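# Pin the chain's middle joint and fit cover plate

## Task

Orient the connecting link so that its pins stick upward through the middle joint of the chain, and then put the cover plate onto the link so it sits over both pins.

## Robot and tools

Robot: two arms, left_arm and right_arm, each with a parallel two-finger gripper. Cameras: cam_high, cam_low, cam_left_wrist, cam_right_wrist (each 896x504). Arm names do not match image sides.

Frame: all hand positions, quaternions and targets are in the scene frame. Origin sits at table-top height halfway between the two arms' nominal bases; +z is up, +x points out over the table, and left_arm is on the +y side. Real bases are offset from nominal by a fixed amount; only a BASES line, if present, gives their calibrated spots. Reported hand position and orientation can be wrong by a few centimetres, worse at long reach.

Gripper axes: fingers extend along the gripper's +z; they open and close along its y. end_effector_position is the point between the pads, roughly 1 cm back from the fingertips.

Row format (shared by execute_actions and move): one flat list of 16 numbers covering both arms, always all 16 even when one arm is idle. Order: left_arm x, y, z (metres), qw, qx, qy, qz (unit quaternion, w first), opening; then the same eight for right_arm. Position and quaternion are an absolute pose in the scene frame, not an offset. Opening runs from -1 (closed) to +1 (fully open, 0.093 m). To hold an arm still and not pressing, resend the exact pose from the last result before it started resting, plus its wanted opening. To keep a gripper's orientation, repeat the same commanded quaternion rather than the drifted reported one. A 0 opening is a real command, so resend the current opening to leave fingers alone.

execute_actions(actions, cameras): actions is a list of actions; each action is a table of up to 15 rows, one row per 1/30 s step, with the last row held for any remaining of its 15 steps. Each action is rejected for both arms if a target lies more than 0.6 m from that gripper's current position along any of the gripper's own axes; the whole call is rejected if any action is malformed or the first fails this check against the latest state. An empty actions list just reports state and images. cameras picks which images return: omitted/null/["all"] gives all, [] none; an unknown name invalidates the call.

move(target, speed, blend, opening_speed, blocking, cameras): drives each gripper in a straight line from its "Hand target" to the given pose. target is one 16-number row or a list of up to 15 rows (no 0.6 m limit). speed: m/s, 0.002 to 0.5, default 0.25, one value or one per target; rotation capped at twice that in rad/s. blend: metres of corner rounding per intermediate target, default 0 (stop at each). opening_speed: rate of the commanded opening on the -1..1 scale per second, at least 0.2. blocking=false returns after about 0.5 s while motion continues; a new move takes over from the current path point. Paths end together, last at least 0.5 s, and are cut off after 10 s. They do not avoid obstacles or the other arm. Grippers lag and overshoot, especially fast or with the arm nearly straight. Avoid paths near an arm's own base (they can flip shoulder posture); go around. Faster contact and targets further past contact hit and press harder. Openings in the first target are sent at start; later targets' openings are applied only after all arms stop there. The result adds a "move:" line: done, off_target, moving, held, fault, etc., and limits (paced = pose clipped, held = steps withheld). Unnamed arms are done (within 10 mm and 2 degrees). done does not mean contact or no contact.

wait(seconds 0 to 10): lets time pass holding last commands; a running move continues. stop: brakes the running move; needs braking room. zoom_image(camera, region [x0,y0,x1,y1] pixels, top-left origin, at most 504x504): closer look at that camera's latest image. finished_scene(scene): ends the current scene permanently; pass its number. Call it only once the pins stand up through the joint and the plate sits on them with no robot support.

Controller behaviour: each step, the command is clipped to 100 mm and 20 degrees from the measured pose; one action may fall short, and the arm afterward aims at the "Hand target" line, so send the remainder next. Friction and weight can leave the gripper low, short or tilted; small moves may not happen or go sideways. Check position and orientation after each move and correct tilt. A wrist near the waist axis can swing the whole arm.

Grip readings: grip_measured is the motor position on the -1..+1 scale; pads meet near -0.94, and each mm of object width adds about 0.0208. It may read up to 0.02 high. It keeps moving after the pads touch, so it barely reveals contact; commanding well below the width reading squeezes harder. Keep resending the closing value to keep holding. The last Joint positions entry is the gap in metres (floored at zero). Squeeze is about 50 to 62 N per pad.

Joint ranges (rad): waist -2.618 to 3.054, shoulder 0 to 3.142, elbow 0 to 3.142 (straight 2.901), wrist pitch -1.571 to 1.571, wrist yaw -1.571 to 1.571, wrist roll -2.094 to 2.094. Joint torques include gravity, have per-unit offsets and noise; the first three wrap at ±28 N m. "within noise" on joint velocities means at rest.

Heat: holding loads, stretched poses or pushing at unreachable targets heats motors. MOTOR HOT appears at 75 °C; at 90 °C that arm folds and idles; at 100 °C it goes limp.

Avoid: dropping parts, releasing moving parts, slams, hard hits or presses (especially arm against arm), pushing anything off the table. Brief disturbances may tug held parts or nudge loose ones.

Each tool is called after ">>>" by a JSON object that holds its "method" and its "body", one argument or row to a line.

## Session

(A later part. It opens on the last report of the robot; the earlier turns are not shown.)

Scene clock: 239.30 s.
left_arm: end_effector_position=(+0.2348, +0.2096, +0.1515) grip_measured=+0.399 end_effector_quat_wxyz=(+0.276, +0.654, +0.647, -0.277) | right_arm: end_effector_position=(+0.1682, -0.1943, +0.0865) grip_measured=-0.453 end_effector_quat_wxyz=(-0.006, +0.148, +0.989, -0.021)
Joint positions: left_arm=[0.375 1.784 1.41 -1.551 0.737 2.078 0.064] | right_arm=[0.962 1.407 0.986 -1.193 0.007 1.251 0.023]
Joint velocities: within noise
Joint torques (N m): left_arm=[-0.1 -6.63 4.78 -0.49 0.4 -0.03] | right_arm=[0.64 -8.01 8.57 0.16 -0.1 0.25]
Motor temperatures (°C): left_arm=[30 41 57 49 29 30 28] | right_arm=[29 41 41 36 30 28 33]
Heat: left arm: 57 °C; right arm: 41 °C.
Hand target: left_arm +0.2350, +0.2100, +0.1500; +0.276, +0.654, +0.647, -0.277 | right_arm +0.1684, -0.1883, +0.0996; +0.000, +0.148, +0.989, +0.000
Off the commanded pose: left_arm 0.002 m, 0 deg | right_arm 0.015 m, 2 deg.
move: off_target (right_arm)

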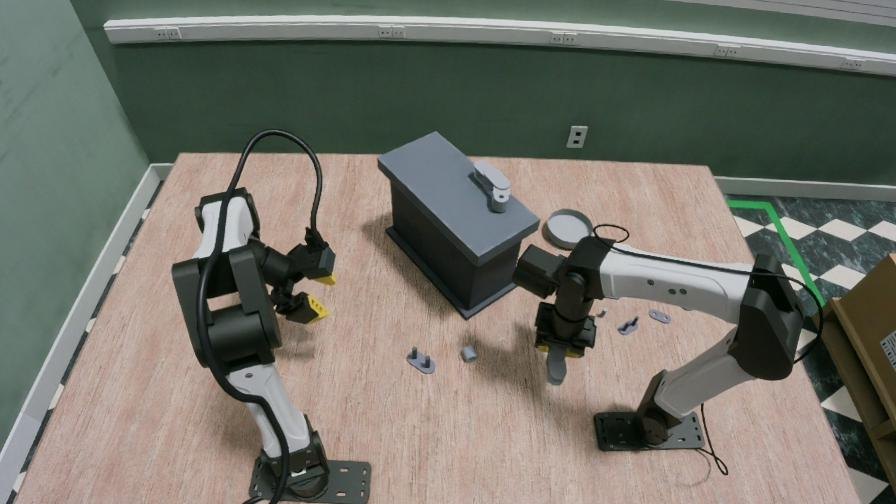

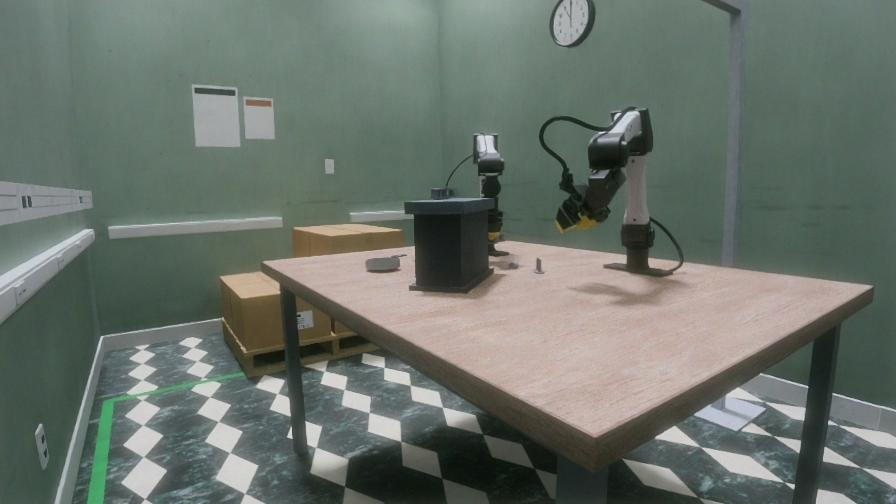

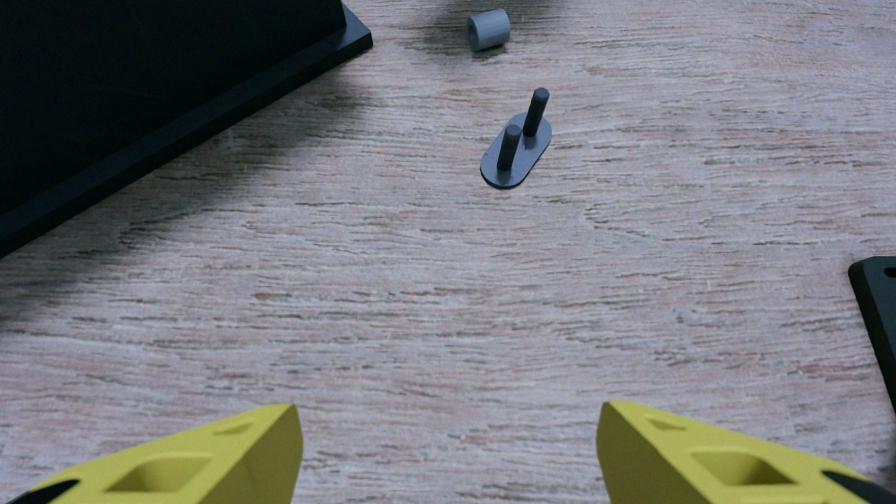

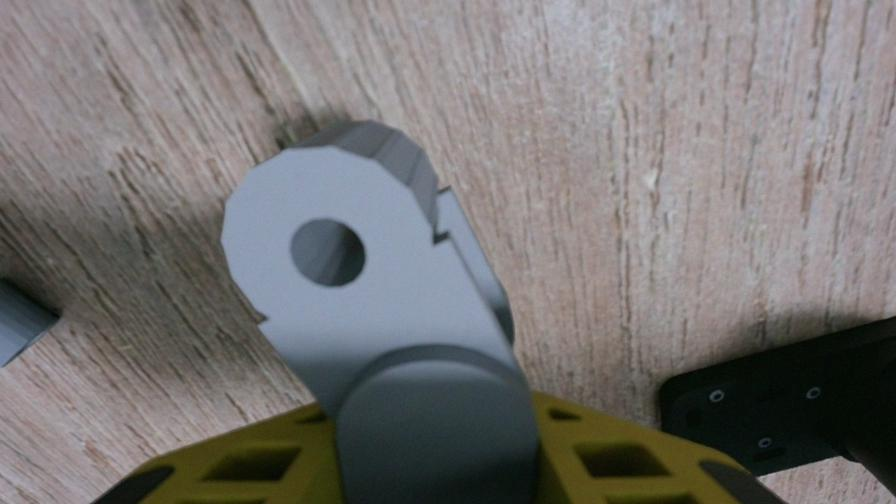

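>>> {"method": "move", "body": {
  "target": [
    [0.235,0.21,0.15,0.276,0.654,0.647,-0.277,0.4,0.14,-0.10,0.11,0,0,1,0,-0.65],
    [0.235,0.21,0.15,0.276,0.654,0.647,-0.277,0.4,0.11,-0.03,0.11,0,-0.1736,0.9848,0,-0.65]
  ],
  "speed": 0.15,
  "blend": 0.02
}}

Scene clock: 243.40 s.
left_arm: end_effector_position=(+0.2348, +0.2096, +0.1515) grip_measured=+0.399 end_effector_quat_wxyz=(+0.276, +0.654, +0.647, -0.277) | right_arm: end_effector_position=(+0.1121, -0.0359, +0.1060) grip_measured=-0.453 end_effector_quat_wxyz=(+0.002, -0.166, +0.986, -0.003)
Joint positions: left_arm=[0.375 1.784 1.41 -1.551 0.737 2.078 0.064] | right_arm=[1.378 1.838 1.519 -1.257 0.007 1.036 0.023]
Joint velocities: within noise
Joint torques (N m): left_arm=[-0.08 -6.63 4.82 -0.48 0.4 -0.02] | right_arm=[0.43 -8.44 8.99 0.31 -0.1 0.08]
Motor temperatures (°C): left_arm=[30 41 57 48 29 30 28] | right_arm=[29 41 42 36 30 28 33]
Heat: left arm: 57 °C; right arm: 42 °C.
Hand target: left_arm +0.2350, +0.2100, +0.1500; +0.276, +0.654, +0.647, -0.277 | right_arm +0.1101, -0.0301, +0.1099; +0.000, -0.173, +0.985, +0.000
Off the commanded pose: left_arm 0.002 m, 0 deg | right_arm 0.007 m, 1 deg.
move: done

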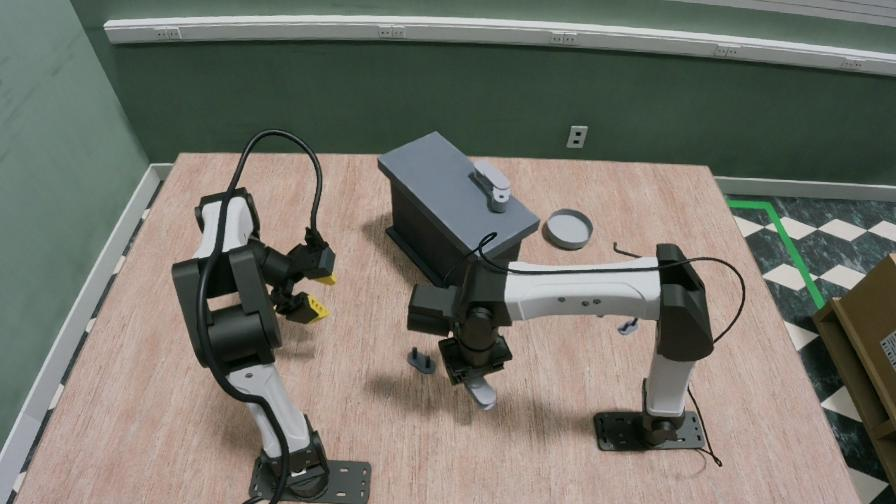

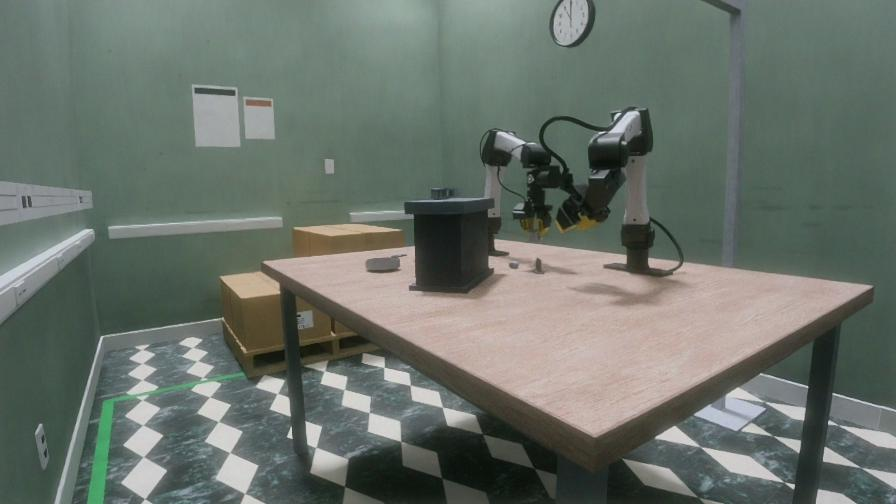

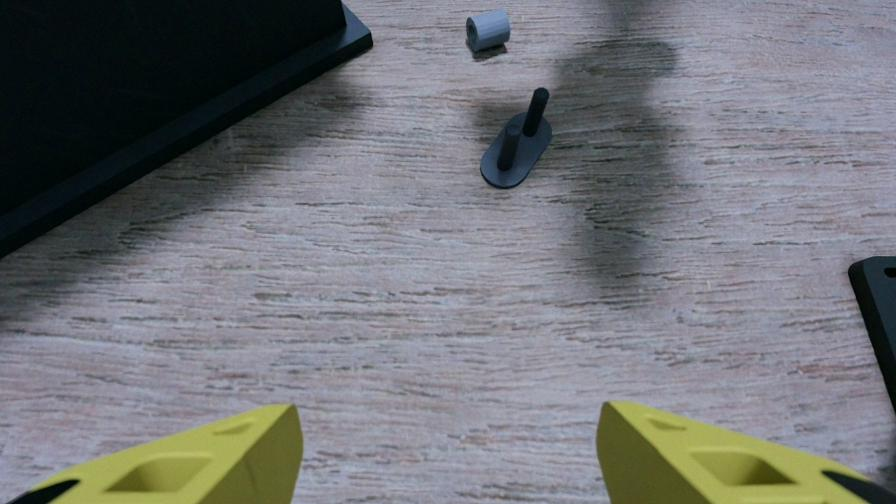

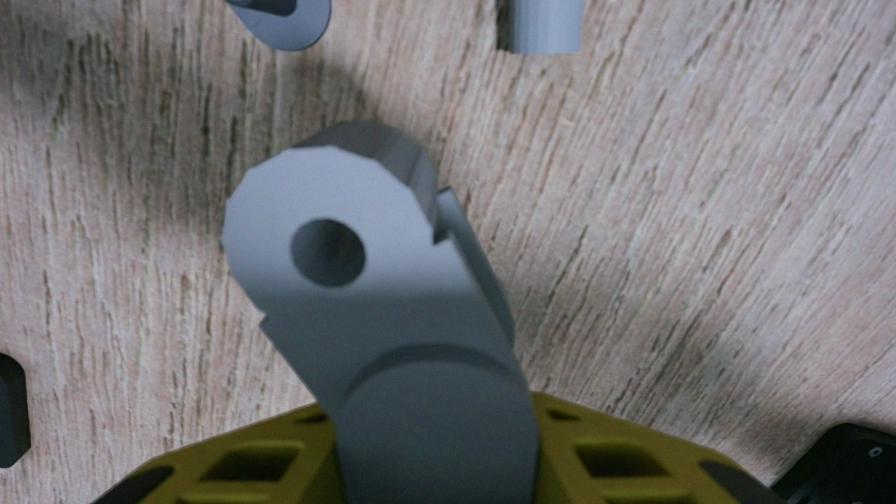

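>>> {"method": "move", "body": {
  "target": [
    [0.12,0.17,0.18,0.4310,0.3179,0.8281,-0.1655,-0.9,0.11,-0.03,0.11,0,-0.1736,0.9848,0,-0.65],
    [0.085,0.12,0.17,0.4310,0.3179,0.8281,-0.1655,-0.9,0.11,-0.03,0.11,0,-0.1736,0.9848,0,-0.65]
  ],
  "speed": 0.2,
  "blend": 0.02
}}

Scene clock: 249.57 s.
left_arm: end_effector_position=(+0.0834, +0.1194, +0.1685) grip_measured=-0.899 end_effector_quat_wxyz=(+0.424, +0.325, +0.829, -0.167) | right_arm: end_effector_position=(+0.1120, -0.0361, +0.1060) grip_measured=-0.453 end_effector_quat_wxyz=(+0.002, -0.166, +0.986, -0.004)
Joint positions: left_arm=[-0.415 0.223 0.57 -0.995 0.256 0.187 0.002] | right_arm=[1.378 1.838 1.519 -1.258 0.007 1.036 0.023]
Joint velocities: within noise
Joint torques (N m): left_arm=[-0.69 2.18 5.83 1.97 -0.01 -0.24] | right_arm=[0.43 -8.44 9.01 0.26 -0.1 0.08]
Motor temperatures (°C): left_arm=[30 42 56 48 29 30 28] | right_arm=[29 42 42 35 30 28 33]
Heat: left arm: 56 °C; right arm: 42 °C.
Hand target: left_arm +0.0850, +0.1201, +0.1700; +0.431, +0.318, +0.828, -0.166 | right_arm +0.1100, -0.0302, +0.1099; +0.000, -0.173, +0.985, +0.000
Off the commanded pose: left_arm 0.002 m, 1 deg | right_arm 0.008 m, 1 deg.
move: done

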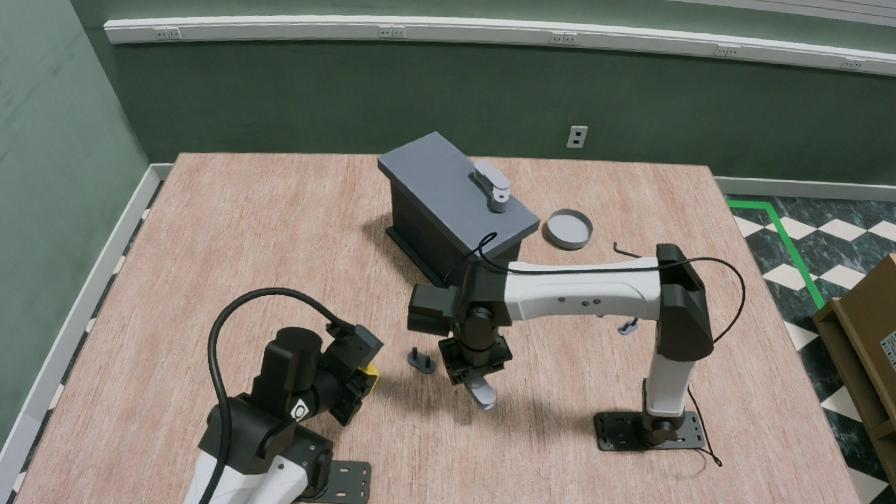

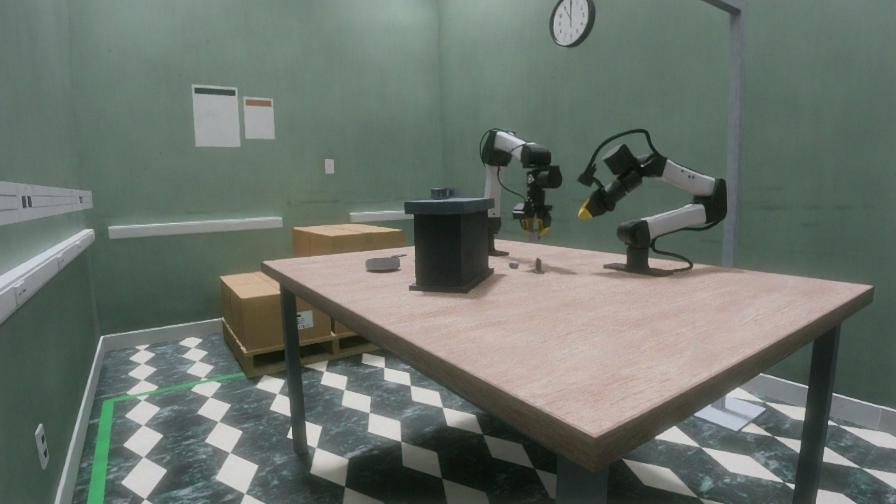

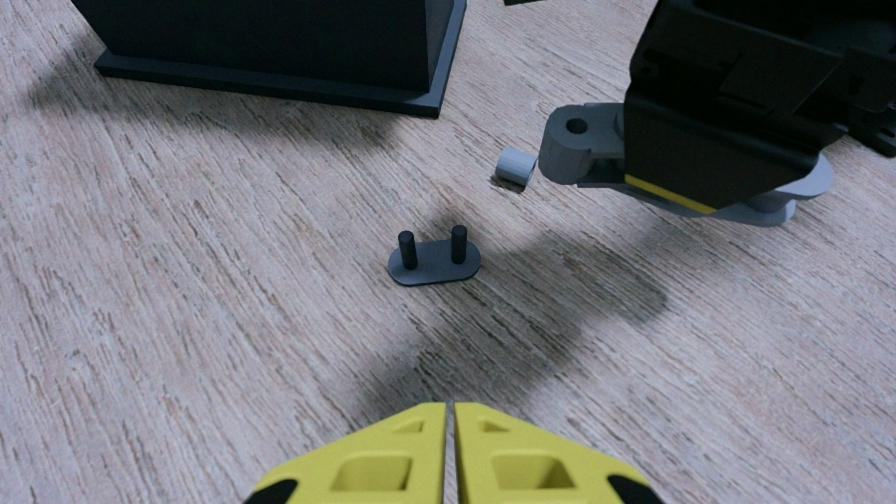

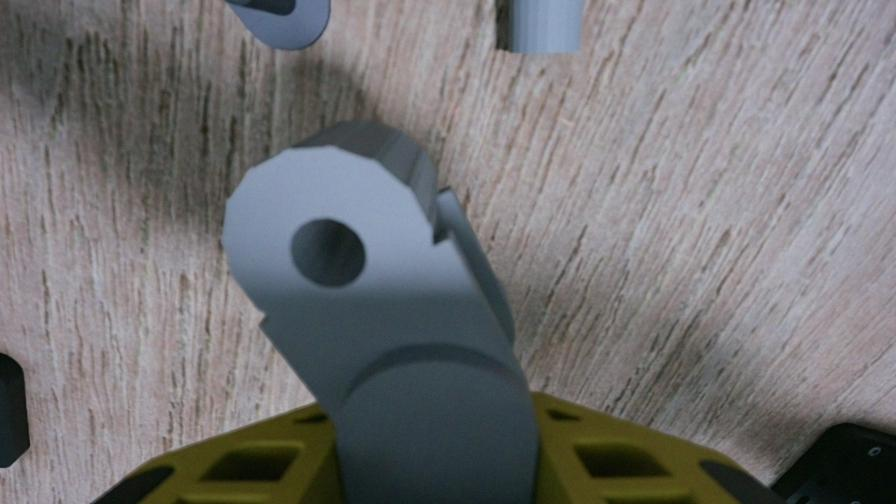

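>>> {"method": "move", "body": {
  "target": [
    [0.085,0.12,0.17,0.4310,0.3179,0.8281,-0.1655,-0.9,0.131,0.014,0.108,0,-0.1736,0.9848,0,-0.65]
  ],
  "speed": 0.1,
  "cameras": ["cam_left_wrist","cam_right_wrist"]
}}

>>> {"method": "zoom_image", "body": {
  "camera": "cam_left_wrist",
  "region": [360, 80, 600, 300]
}}

Scene clock: 253.87 s.
left_arm: end_effector_position=(+0.0835, +0.1195, +0.1686) grip_measured=-0.899 end_effector_quat_wxyz=(+0.424, +0.324, +0.829, -0.167) | right_arm: end_effector_position=(+0.1286, +0.0097, +0.1052) grip_measured=-0.453 end_effector_quat_wxyz=(+0.003, -0.172, +0.985, -0.003)
Joint positions: left_arm=[-0.418 0.223 0.57 -0.995 0.253 0.185 0.002] | right_arm=[1.359 2.028 1.777 -1.323 0.007 1.005 0.023]
Joint velocities: within noise
Joint torques (N m): left_arm=[-0.7 2.18 5.82 1.96 -0.07 -0.2] | right_arm=[-0.51 -10.26 9.03 0.22 -0.1 0.08]
Motor temperatures (°C): left_arm=[30 41 55 49 29 30 28] | right_arm=[29 43 42 35 30 28 34]
Heat: left arm: 55 °C; right arm: 43 °C.
Hand target: left_arm +0.0850, +0.1200, +0.1701; +0.431, +0.318, +0.828, -0.166 | right_arm +0.1310, +0.0139, +0.1080; +0.000, -0.174, +0.985, +0.000
Off the commanded pose: left_arm 0.002 m, 1 deg | right_arm 0.006 m, 0 deg.
move: done
Images, in order (width x height): cam_left_wrist 896x504, cam_right_wrist 896x504.

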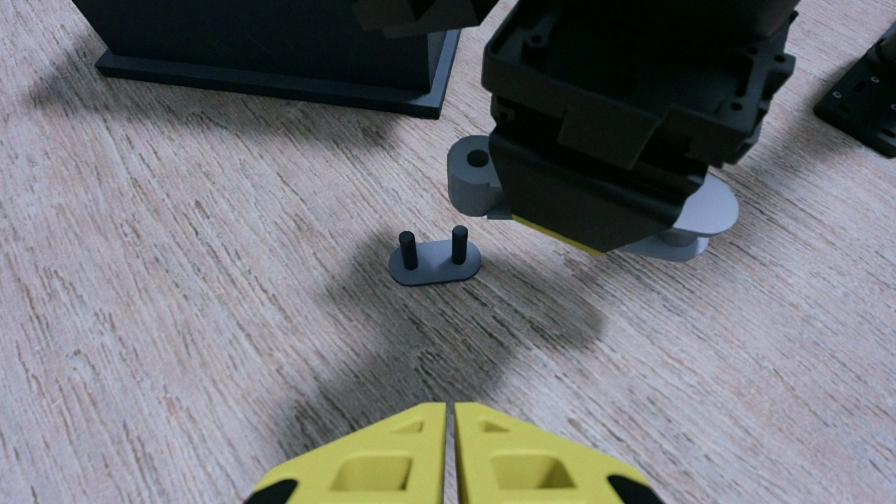

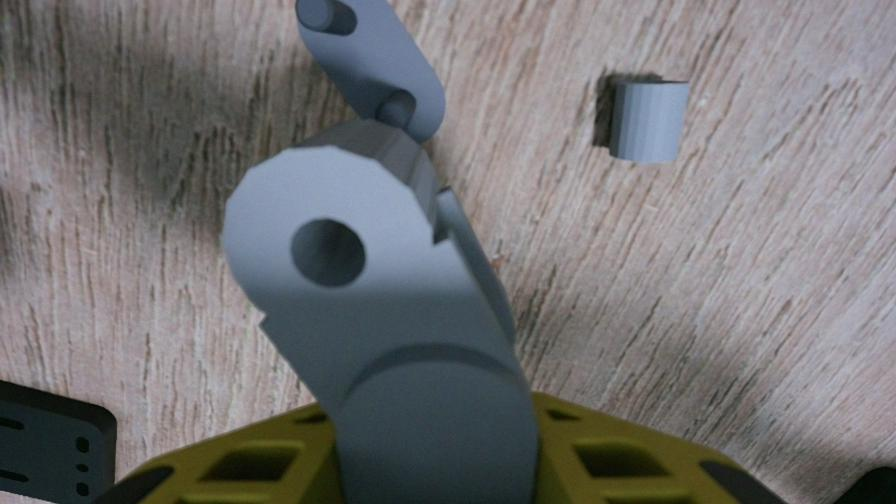

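Scaled by 2.100 from the camera's 896x504 image, which has a finer 1280x720 frame.

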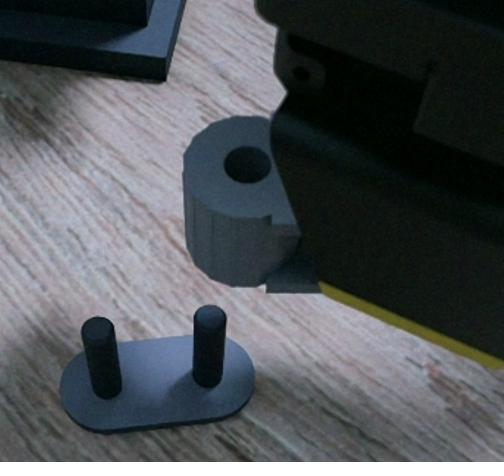

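>>> {"method": "zoom_image", "body": {
  "camera": "cam_right_wrist",
  "region": [200, 0, 500, 300]
}}

Scaled by 1.680 from the camera's 896x504 image, which has a finer 1280x720 frame.

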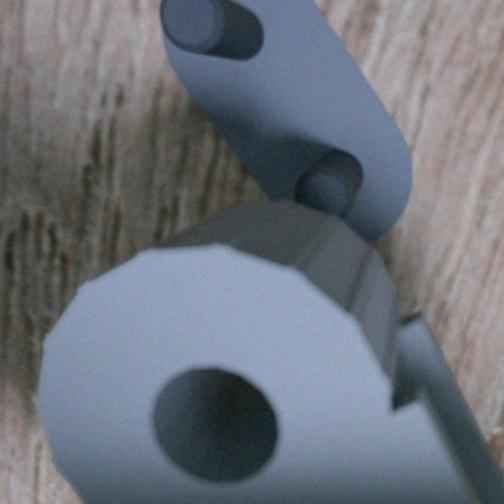

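>>> {"method": "move", "body": {
  "target": [
    [0.085,0.12,0.17,0.4310,0.3179,0.8281,-0.1655,-0.9,0.135,0.0155,0.073,0,-0.1736,0.9848,0,-0.65]
  ],
  "speed": 0.06,
  "cameras": ["cam_left_wrist","cam_right_wrist"]
}}

>>> {"method": "zoom_image", "body": {
  "camera": "cam_left_wrist",
  "region": [360, 80, 600, 300]
}}

>>> {"method": "zoom_image", "body": {
  "camera": "cam_right_wrist",
  "region": [200, 0, 500, 300]
}}

Scene clock: 257.97 s.
left_arm: end_effector_position=(+0.0835, +0.1195, +0.1686) grip_measured=-0.899 end_effector_quat_wxyz=(+0.424, +0.324, +0.829, -0.167) | right_arm: end_effector_position=(+0.1319, +0.0147, +0.0780) grip_measured=-0.453 end_effector_quat_wxyz=(+0.004, -0.174, +0.985, +0.001)
Joint positions: left_arm=[-0.418 0.223 0.57 -0.995 0.252 0.185 0.002] | right_arm=[1.354 2.049 1.7 -1.216 0.007 0.996 0.023]
Joint velocities: within noise
Joint torques (N m): left_arm=[-0.69 2.18 5.86 1.95 -0.04 -0.21] | right_arm=[-0.79 -10.67 6.08 0.49 -0.1 0.07]
Motor temperatures (°C): left_arm=[30 41 55 49 29 30 28] | right_arm=[29 43 42 35 30 28 34]
Heat: left arm: 55 °C; right arm: 43 °C.
Hand target: left_arm +0.0850, +0.1201, +0.1700; +0.431, +0.318, +0.828, -0.166 | right_arm +0.1350, +0.0154, +0.0730; +0.000, -0.174, +0.985, +0.000
Off the commanded pose: left_arm 0.002 m, 1 deg | right_arm 0.006 m, 0 deg.
move: done
Images, in order (width x height): cam_left_wrist 896x504, cam_right_wrist 896x504.

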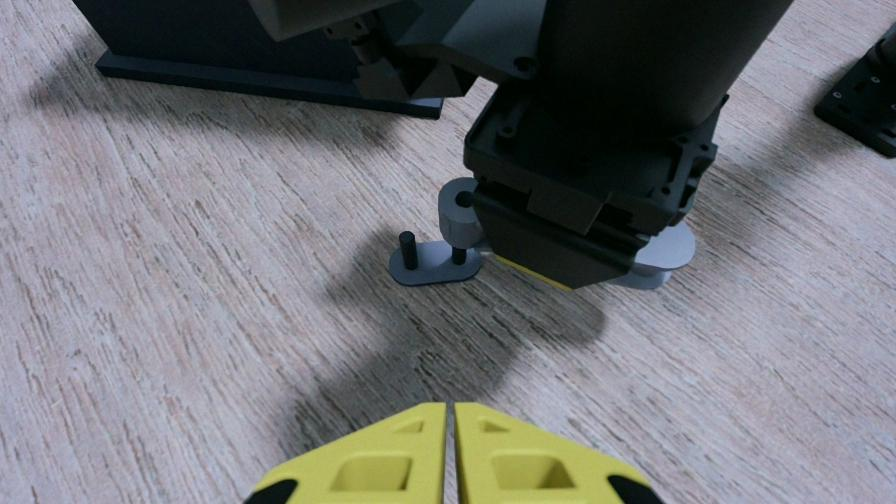

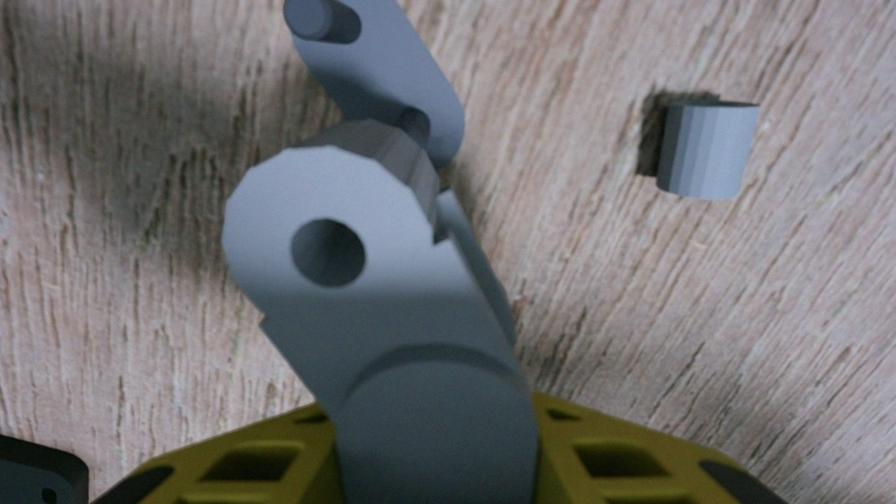

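Scaled by 2.100 from the camera's 896x504 image, which has a finer 1280x720 frame.

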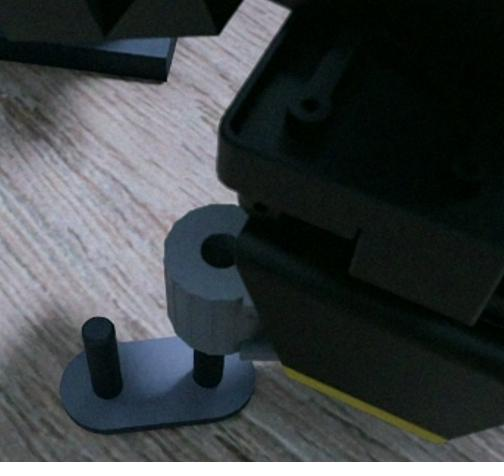

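Scaled by 1.680 from the camera's 896x504 image, which has a finer 1280x720 frame.

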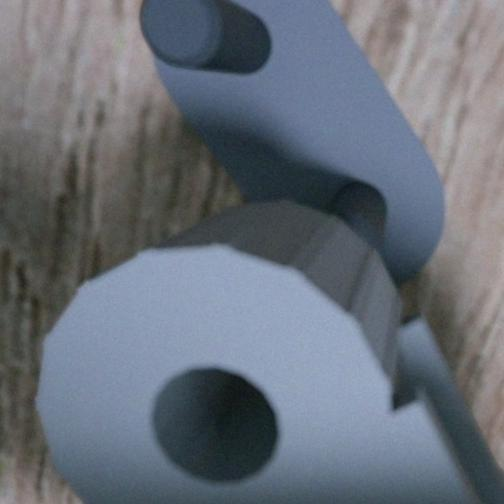

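>>> {"method": "move", "body": {
  "target": [
    [0.085,0.12,0.17,0.4310,0.3179,0.8281,-0.1655,-0.9,0.138,0.012,0.071,0,-0.1736,0.9848,0,-0.65]
  ],
  "speed": 0.06,
  "cameras": ["cam_left_wrist","cam_right_wrist"]
}}

>>> {"method": "zoom_image", "body": {
  "camera": "cam_left_wrist",
  "region": [360, 140, 560, 300]
}}

>>> {"method": "zoom_image", "body": {
  "camera": "cam_right_wrist",
  "region": [200, 0, 500, 300]
}}

Scene clock: 260.97 s.
left_arm: end_effector_position=(+0.0836, +0.1195, +0.1686) grip_measured=-0.899 end_effector_quat_wxyz=(+0.424, +0.324, +0.829, -0.167) | right_arm: end_effector_position=(+0.1356, +0.0114, +0.0730) grip_measured=-0.453 end_effector_quat_wxyz=(+0.003, -0.173, +0.985, -0.002)
Joint positions: left_arm=[-0.418 0.223 0.57 -0.994 0.252 0.185 0.002] | right_arm=[1.343 2.049 1.68 -1.204 0.007 0.987 0.023]
Joint velocities: within noise
Joint torques (N m): left_arm=[-0.7 2.19 5.82 1.95 -0.04 -0.21] | right_arm=[-0.66 -11.58 5.89 0.45 -0.1 0.06]
Motor temperatures (°C): left_arm=[30 41 55 50 29 30 28] | right_arm=[29 43 42 35 30 28 34]
Heat: left arm: 55 °C; right arm: 43 °C.
Hand target: left_arm +0.0850, +0.1201, +0.1701; +0.431, +0.318, +0.828, -0.166 | right_arm +0.1380, +0.0119, +0.0710; +0.000, -0.174, +0.985, +0.000
Off the commanded pose: left_arm 0.002 m, 1 deg | right_arm 0.003 m, 0 deg.
move: done
Images, in order (width x height): cam_left_wrist 896x504, cam_right_wrist 896x504.

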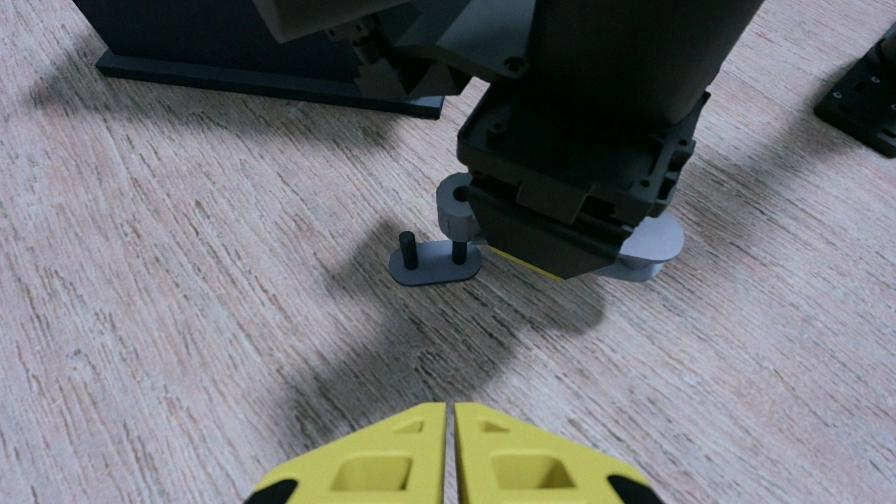

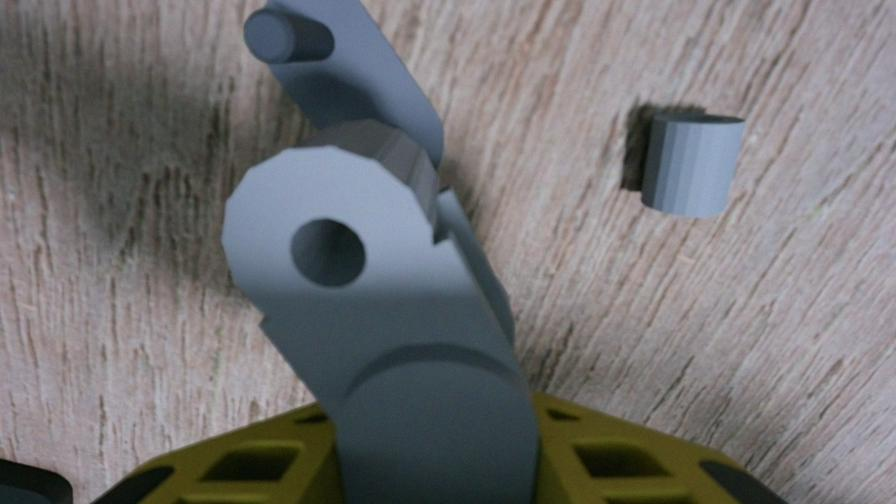

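Scaled by 2.520 from the camera's 896x504 image, which has a finer 1280x720 frame.

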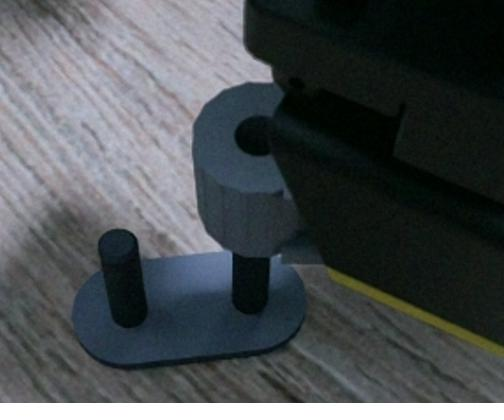

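Scaled by 1.680 from the camera's 896x504 image, which has a finer 1280x720 frame.

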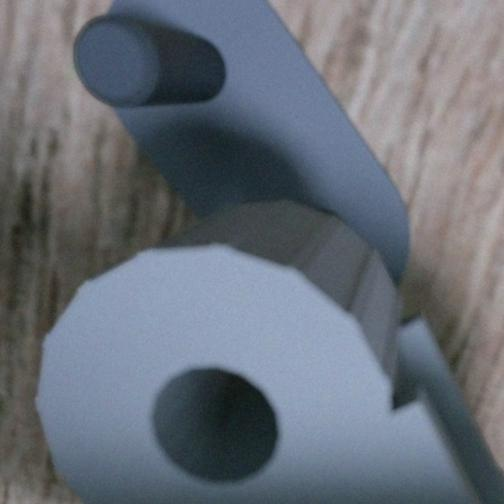

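>>> {"method": "move", "body": {
  "target": [
    [0.085,0.12,0.17,0.4310,0.3179,0.8281,-0.1655,-0.9,0.138,0.0115,0.065,0,-0.1736,0.9848,0,-0.65]
  ],
  "speed": 0.04,
  "cameras": ["cam_left_wrist","cam_right_wrist"]
}}

>>> {"method": "zoom_image", "body": {
  "camera": "cam_left_wrist",
  "region": [380, 160, 540, 290]
}}

>>> {"method": "zoom_image", "body": {
  "camera": "cam_right_wrist",
  "region": [200, 0, 500, 300]
}}

Scene clock: 264.60 s.
left_arm: end_effector_position=(+0.0836, +0.1195, +0.1686) grip_measured=-0.899 end_effector_quat_wxyz=(+0.424, +0.324, +0.829, -0.167) | right_arm: end_effector_position=(+0.1355, +0.0111, +0.0676) grip_measured=-0.453 end_effector_quat_wxyz=(+0.003, -0.174, +0.985, -0.001)
Joint positions: left_arm=[-0.418 0.223 0.57 -0.994 0.252 0.185 0.002] | right_arm=[1.343 2.049 1.659 -1.18 0.007 0.986 0.023]
Joint velocities: within noise
Joint torques (N m): left_arm=[-0.69 2.18 5.82 1.95 -0.04 -0.21] | right_arm=[-0.7 -11.41 5.86 0.42 -0.1 0.07]
Motor temperatures (°C): left_arm=[30 41 54 50 29 30 28] | right_arm=[29 44 42 35 30 28 34]
Heat: left arm: 54 °C; right arm: 44 °C.
Hand target: left_arm +0.0850, +0.1201, +0.1701; +0.431, +0.318, +0.828, -0.166 | right_arm +0.1380, +0.0115, +0.0650; +0.000, -0.174, +0.985, +0.000
Off the commanded pose: left_arm 0.002 m, 1 deg | right_arm 0.004 m, 0 deg.
move: done
Images, in order (width x height): cam_left_wrist 896x504, cam_right_wrist 896x504.

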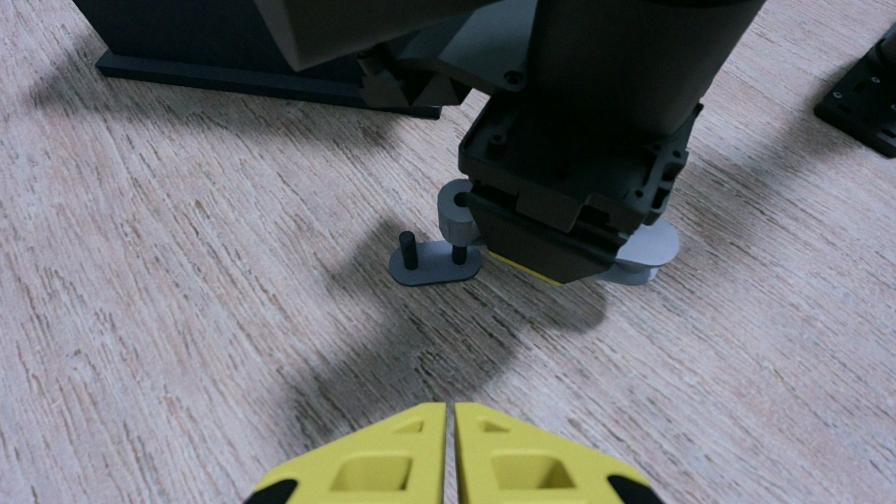

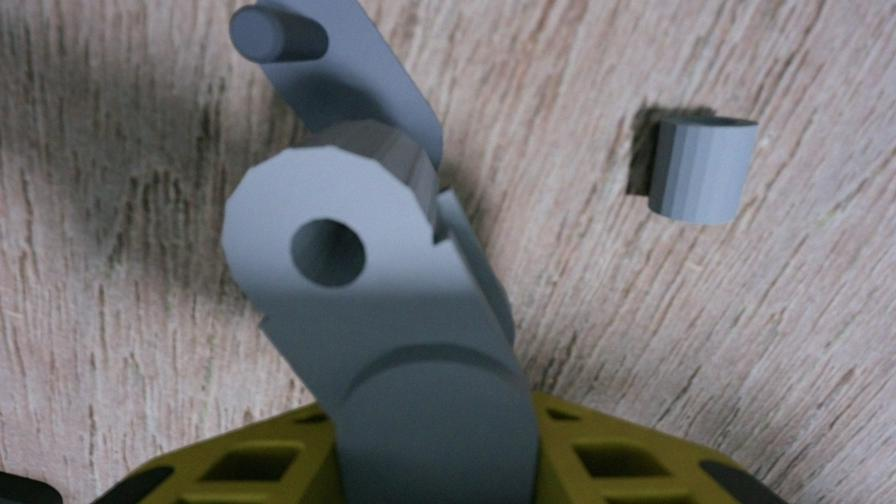

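Scaled by 3.150 from the camera's 896x504 image, which has a finer 1280x720 frame.

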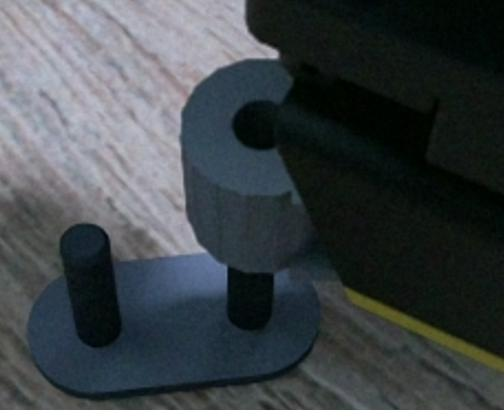

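Scaled by 1.680 from the camera's 896x504 image, which has a finer 1280x720 frame.

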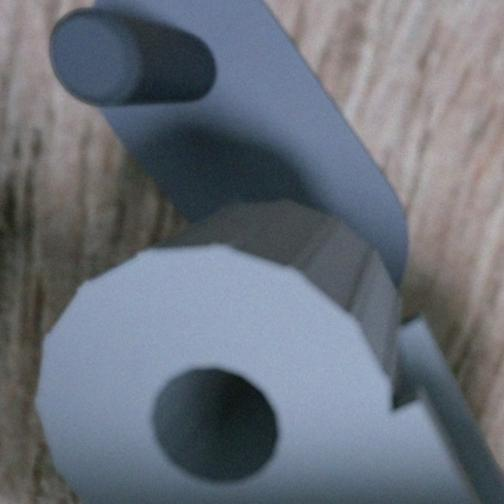

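>>> {"method": "move", "body": {
  "target": [
    [0.085,0.12,0.17,0.4310,0.3179,0.8281,-0.1655,-0.9,0.1394,0.0100,0.061,0,-0.1736,0.9848,0,-0.65]
  ],
  "speed": 0.04,
  "cameras": ["cam_left_wrist","cam_right_wrist"]
}}

>>> {"method": "zoom_image", "body": {
  "camera": "cam_left_wrist",
  "region": [380, 160, 540, 290]
}}

>>> {"method": "zoom_image", "body": {
  "camera": "cam_right_wrist",
  "region": [200, 0, 500, 300]
}}

Scene clock: 266.70 s.
left_arm: end_effector_position=(+0.0836, +0.1195, +0.1686) grip_measured=-0.899 end_effector_quat_wxyz=(+0.424, +0.324, +0.829, -0.167) | right_arm: end_effector_position=(+0.1370, +0.0096, +0.0630) grip_measured=-0.453 end_effector_quat_wxyz=(+0.003, -0.173, +0.985, -0.002)
Joint positions: left_arm=[-0.418 0.223 0.57 -0.994 0.252 0.185 0.002] | right_arm=[1.338 2.049 1.64 -1.163 0.007 0.982 0.023]
Joint velocities: within noise
Joint torques (N m): left_arm=[-0.69 2.19 5.83 1.96 -0.04 -0.21] | right_arm=[-0.66 -11.55 5.83 0.48 -0.1 0.07]
Motor temperatures (°C): left_arm=[30 40 54 50 29 30 28] | right_arm=[29 44 42 35 30 28 34]
Heat: left arm: 54 °C; right arm: 44 °C.
Hand target: left_arm +0.0850, +0.1201, +0.1701; +0.431, +0.318, +0.828, -0.166 | right_arm +0.1394, +0.0100, +0.0610; +0.000, -0.174, +0.985, +0.000
Off the commanded pose: left_arm 0.002 m, 1 deg | right_arm 0.003 m, 0 deg.
move: done
Images, in order (width x height): cam_left_wrist 896x504, cam_right_wrist 896x504.

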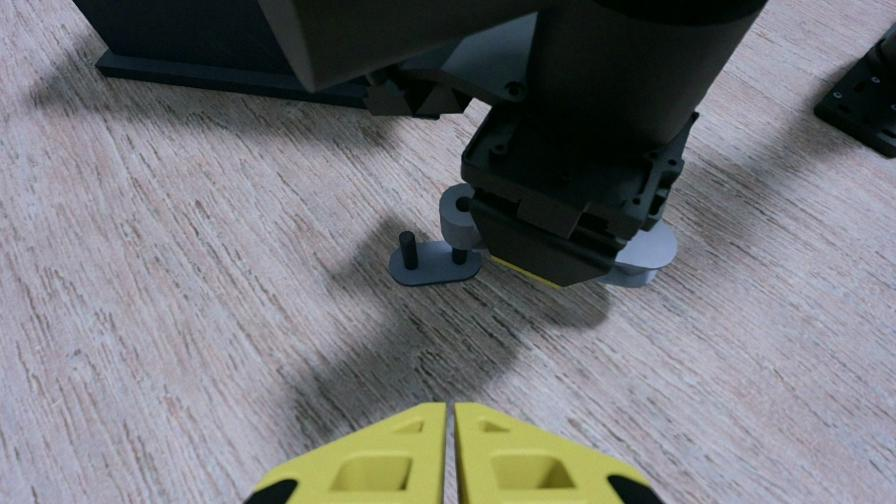

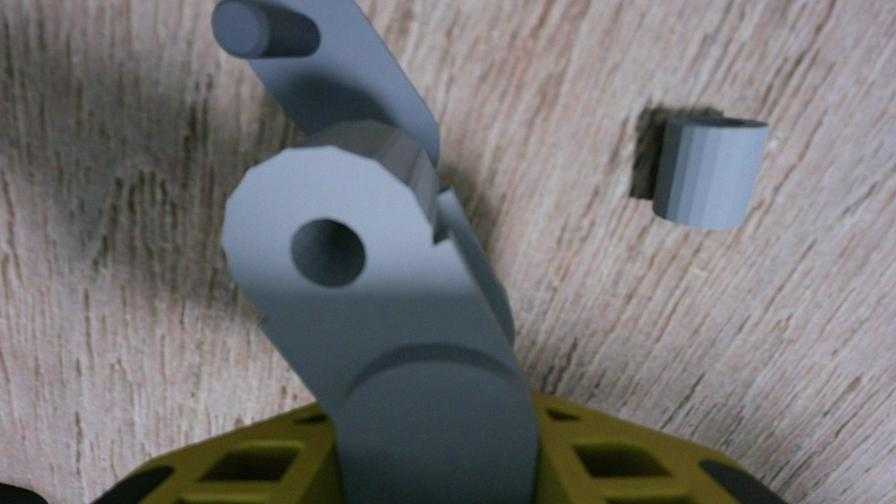

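Scaled by 3.150 from the camera's 896x504 image, which has a finer 1280x720 frame.

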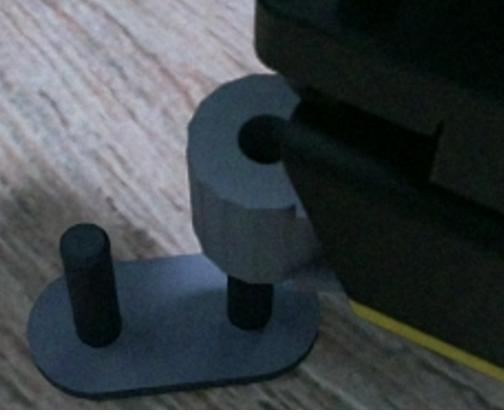

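Scaled by 1.680 from the camera's 896x504 image, which has a finer 1280x720 frame.

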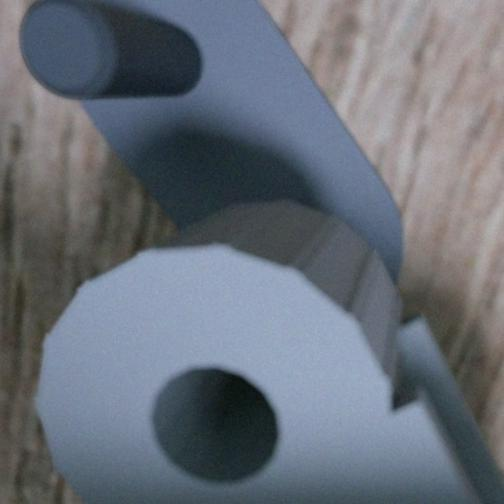

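>>> {"method": "move", "body": {
  "target": [
    [0.085,0.12,0.17,0.4310,0.3179,0.8281,-0.1655,-0.9,0.1401,0.0107,0.056,0,-0.1736,0.9848,0,-0.65]
  ],
  "speed": 0.03,
  "cameras": ["cam_left_wrist","cam_right_wrist"]
}}

>>> {"method": "zoom_image", "body": {
  "camera": "cam_left_wrist",
  "region": [380, 160, 540, 290]
}}

>>> {"method": "zoom_image", "body": {
  "camera": "cam_right_wrist",
  "region": [200, 0, 500, 300]
}}

Scene clock: 268.40 s.
left_arm: end_effector_position=(+0.0836, +0.1195, +0.1686) grip_measured=-0.899 end_effector_quat_wxyz=(+0.424, +0.324, +0.829, -0.167) | right_arm: end_effector_position=(+0.1374, +0.0112, +0.0606) grip_measured=-0.453 end_effector_quat_wxyz=(+0.004, -0.174, +0.985, +0.002)
Joint positions: left_arm=[-0.418 0.223 0.57 -0.994 0.252 0.185 0.002] | right_arm=[1.338 2.049 1.63 -1.145 0.007 0.981 0.023]
Joint velocities: within noise
Joint torques (N m): left_arm=[-0.7 2.18 5.83 1.96 -0.04 -0.21] | right_arm=[-0.77 -10.89 5.83 0.49 -0.11 0.07]
Motor temperatures (°C): left_arm=[30 40 54 50 29 30 28] | right_arm=[29 44 42 35 30 28 34]
Heat: left arm: 54 °C; right arm: 44 °C.
Hand target: left_arm +0.0850, +0.1201, +0.1701; +0.431, +0.318, +0.828, -0.166 | right_arm +0.1400, +0.0106, +0.0560; +0.000, -0.174, +0.985, +0.000
Off the commanded pose: left_arm 0.002 m, 1 deg | right_arm 0.005 m, 1 deg.
move: done
Images, in order (width x height): cam_left_wrist 896x504, cam_right_wrist 896x504.

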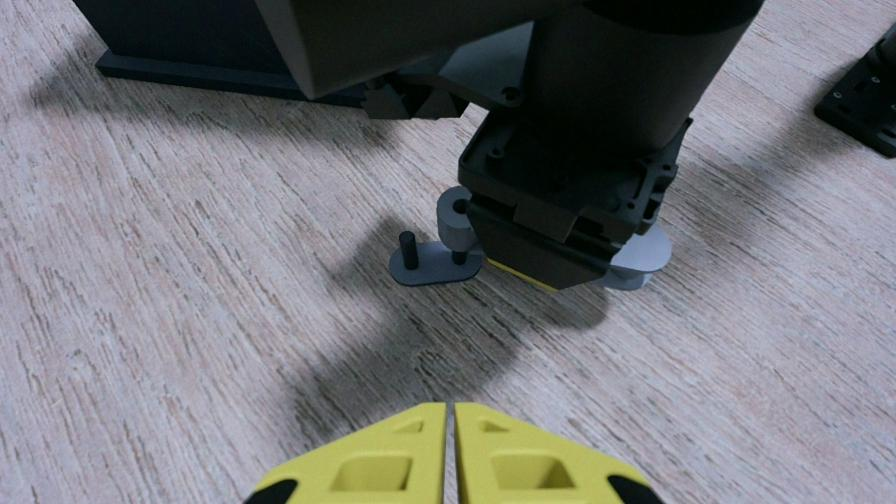

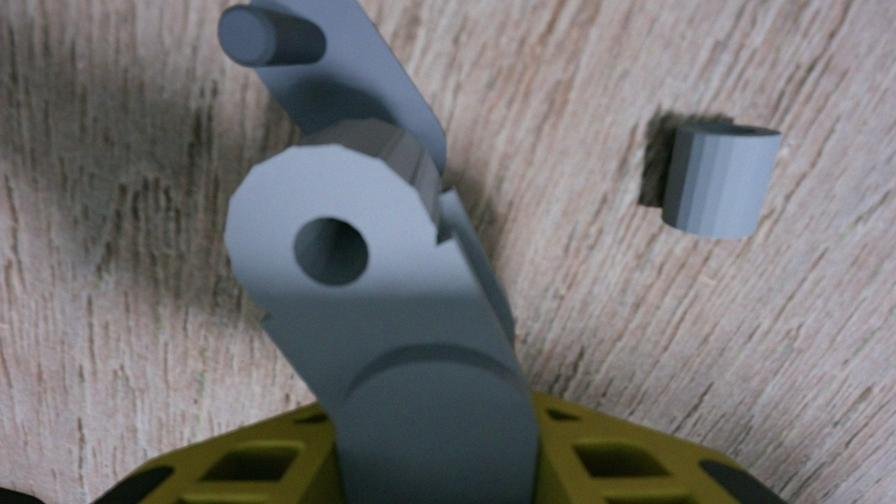

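Scaled by 3.150 from the camera's 896x504 image, which has a finer 1280x720 frame.

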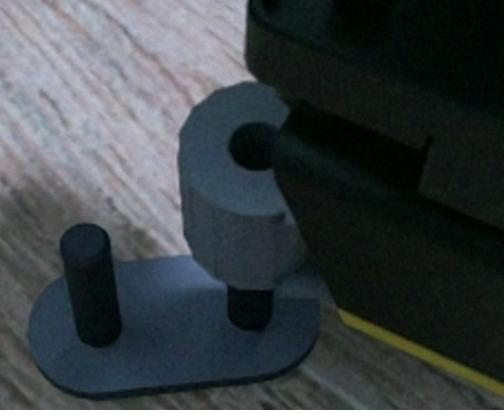

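Scaled by 1.680 from the camera's 896x504 image, which has a finer 1280x720 frame.

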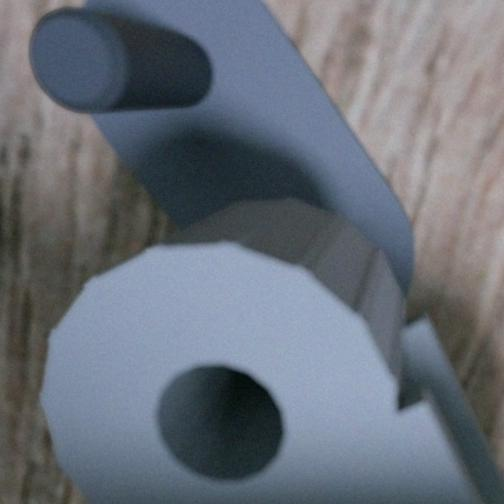

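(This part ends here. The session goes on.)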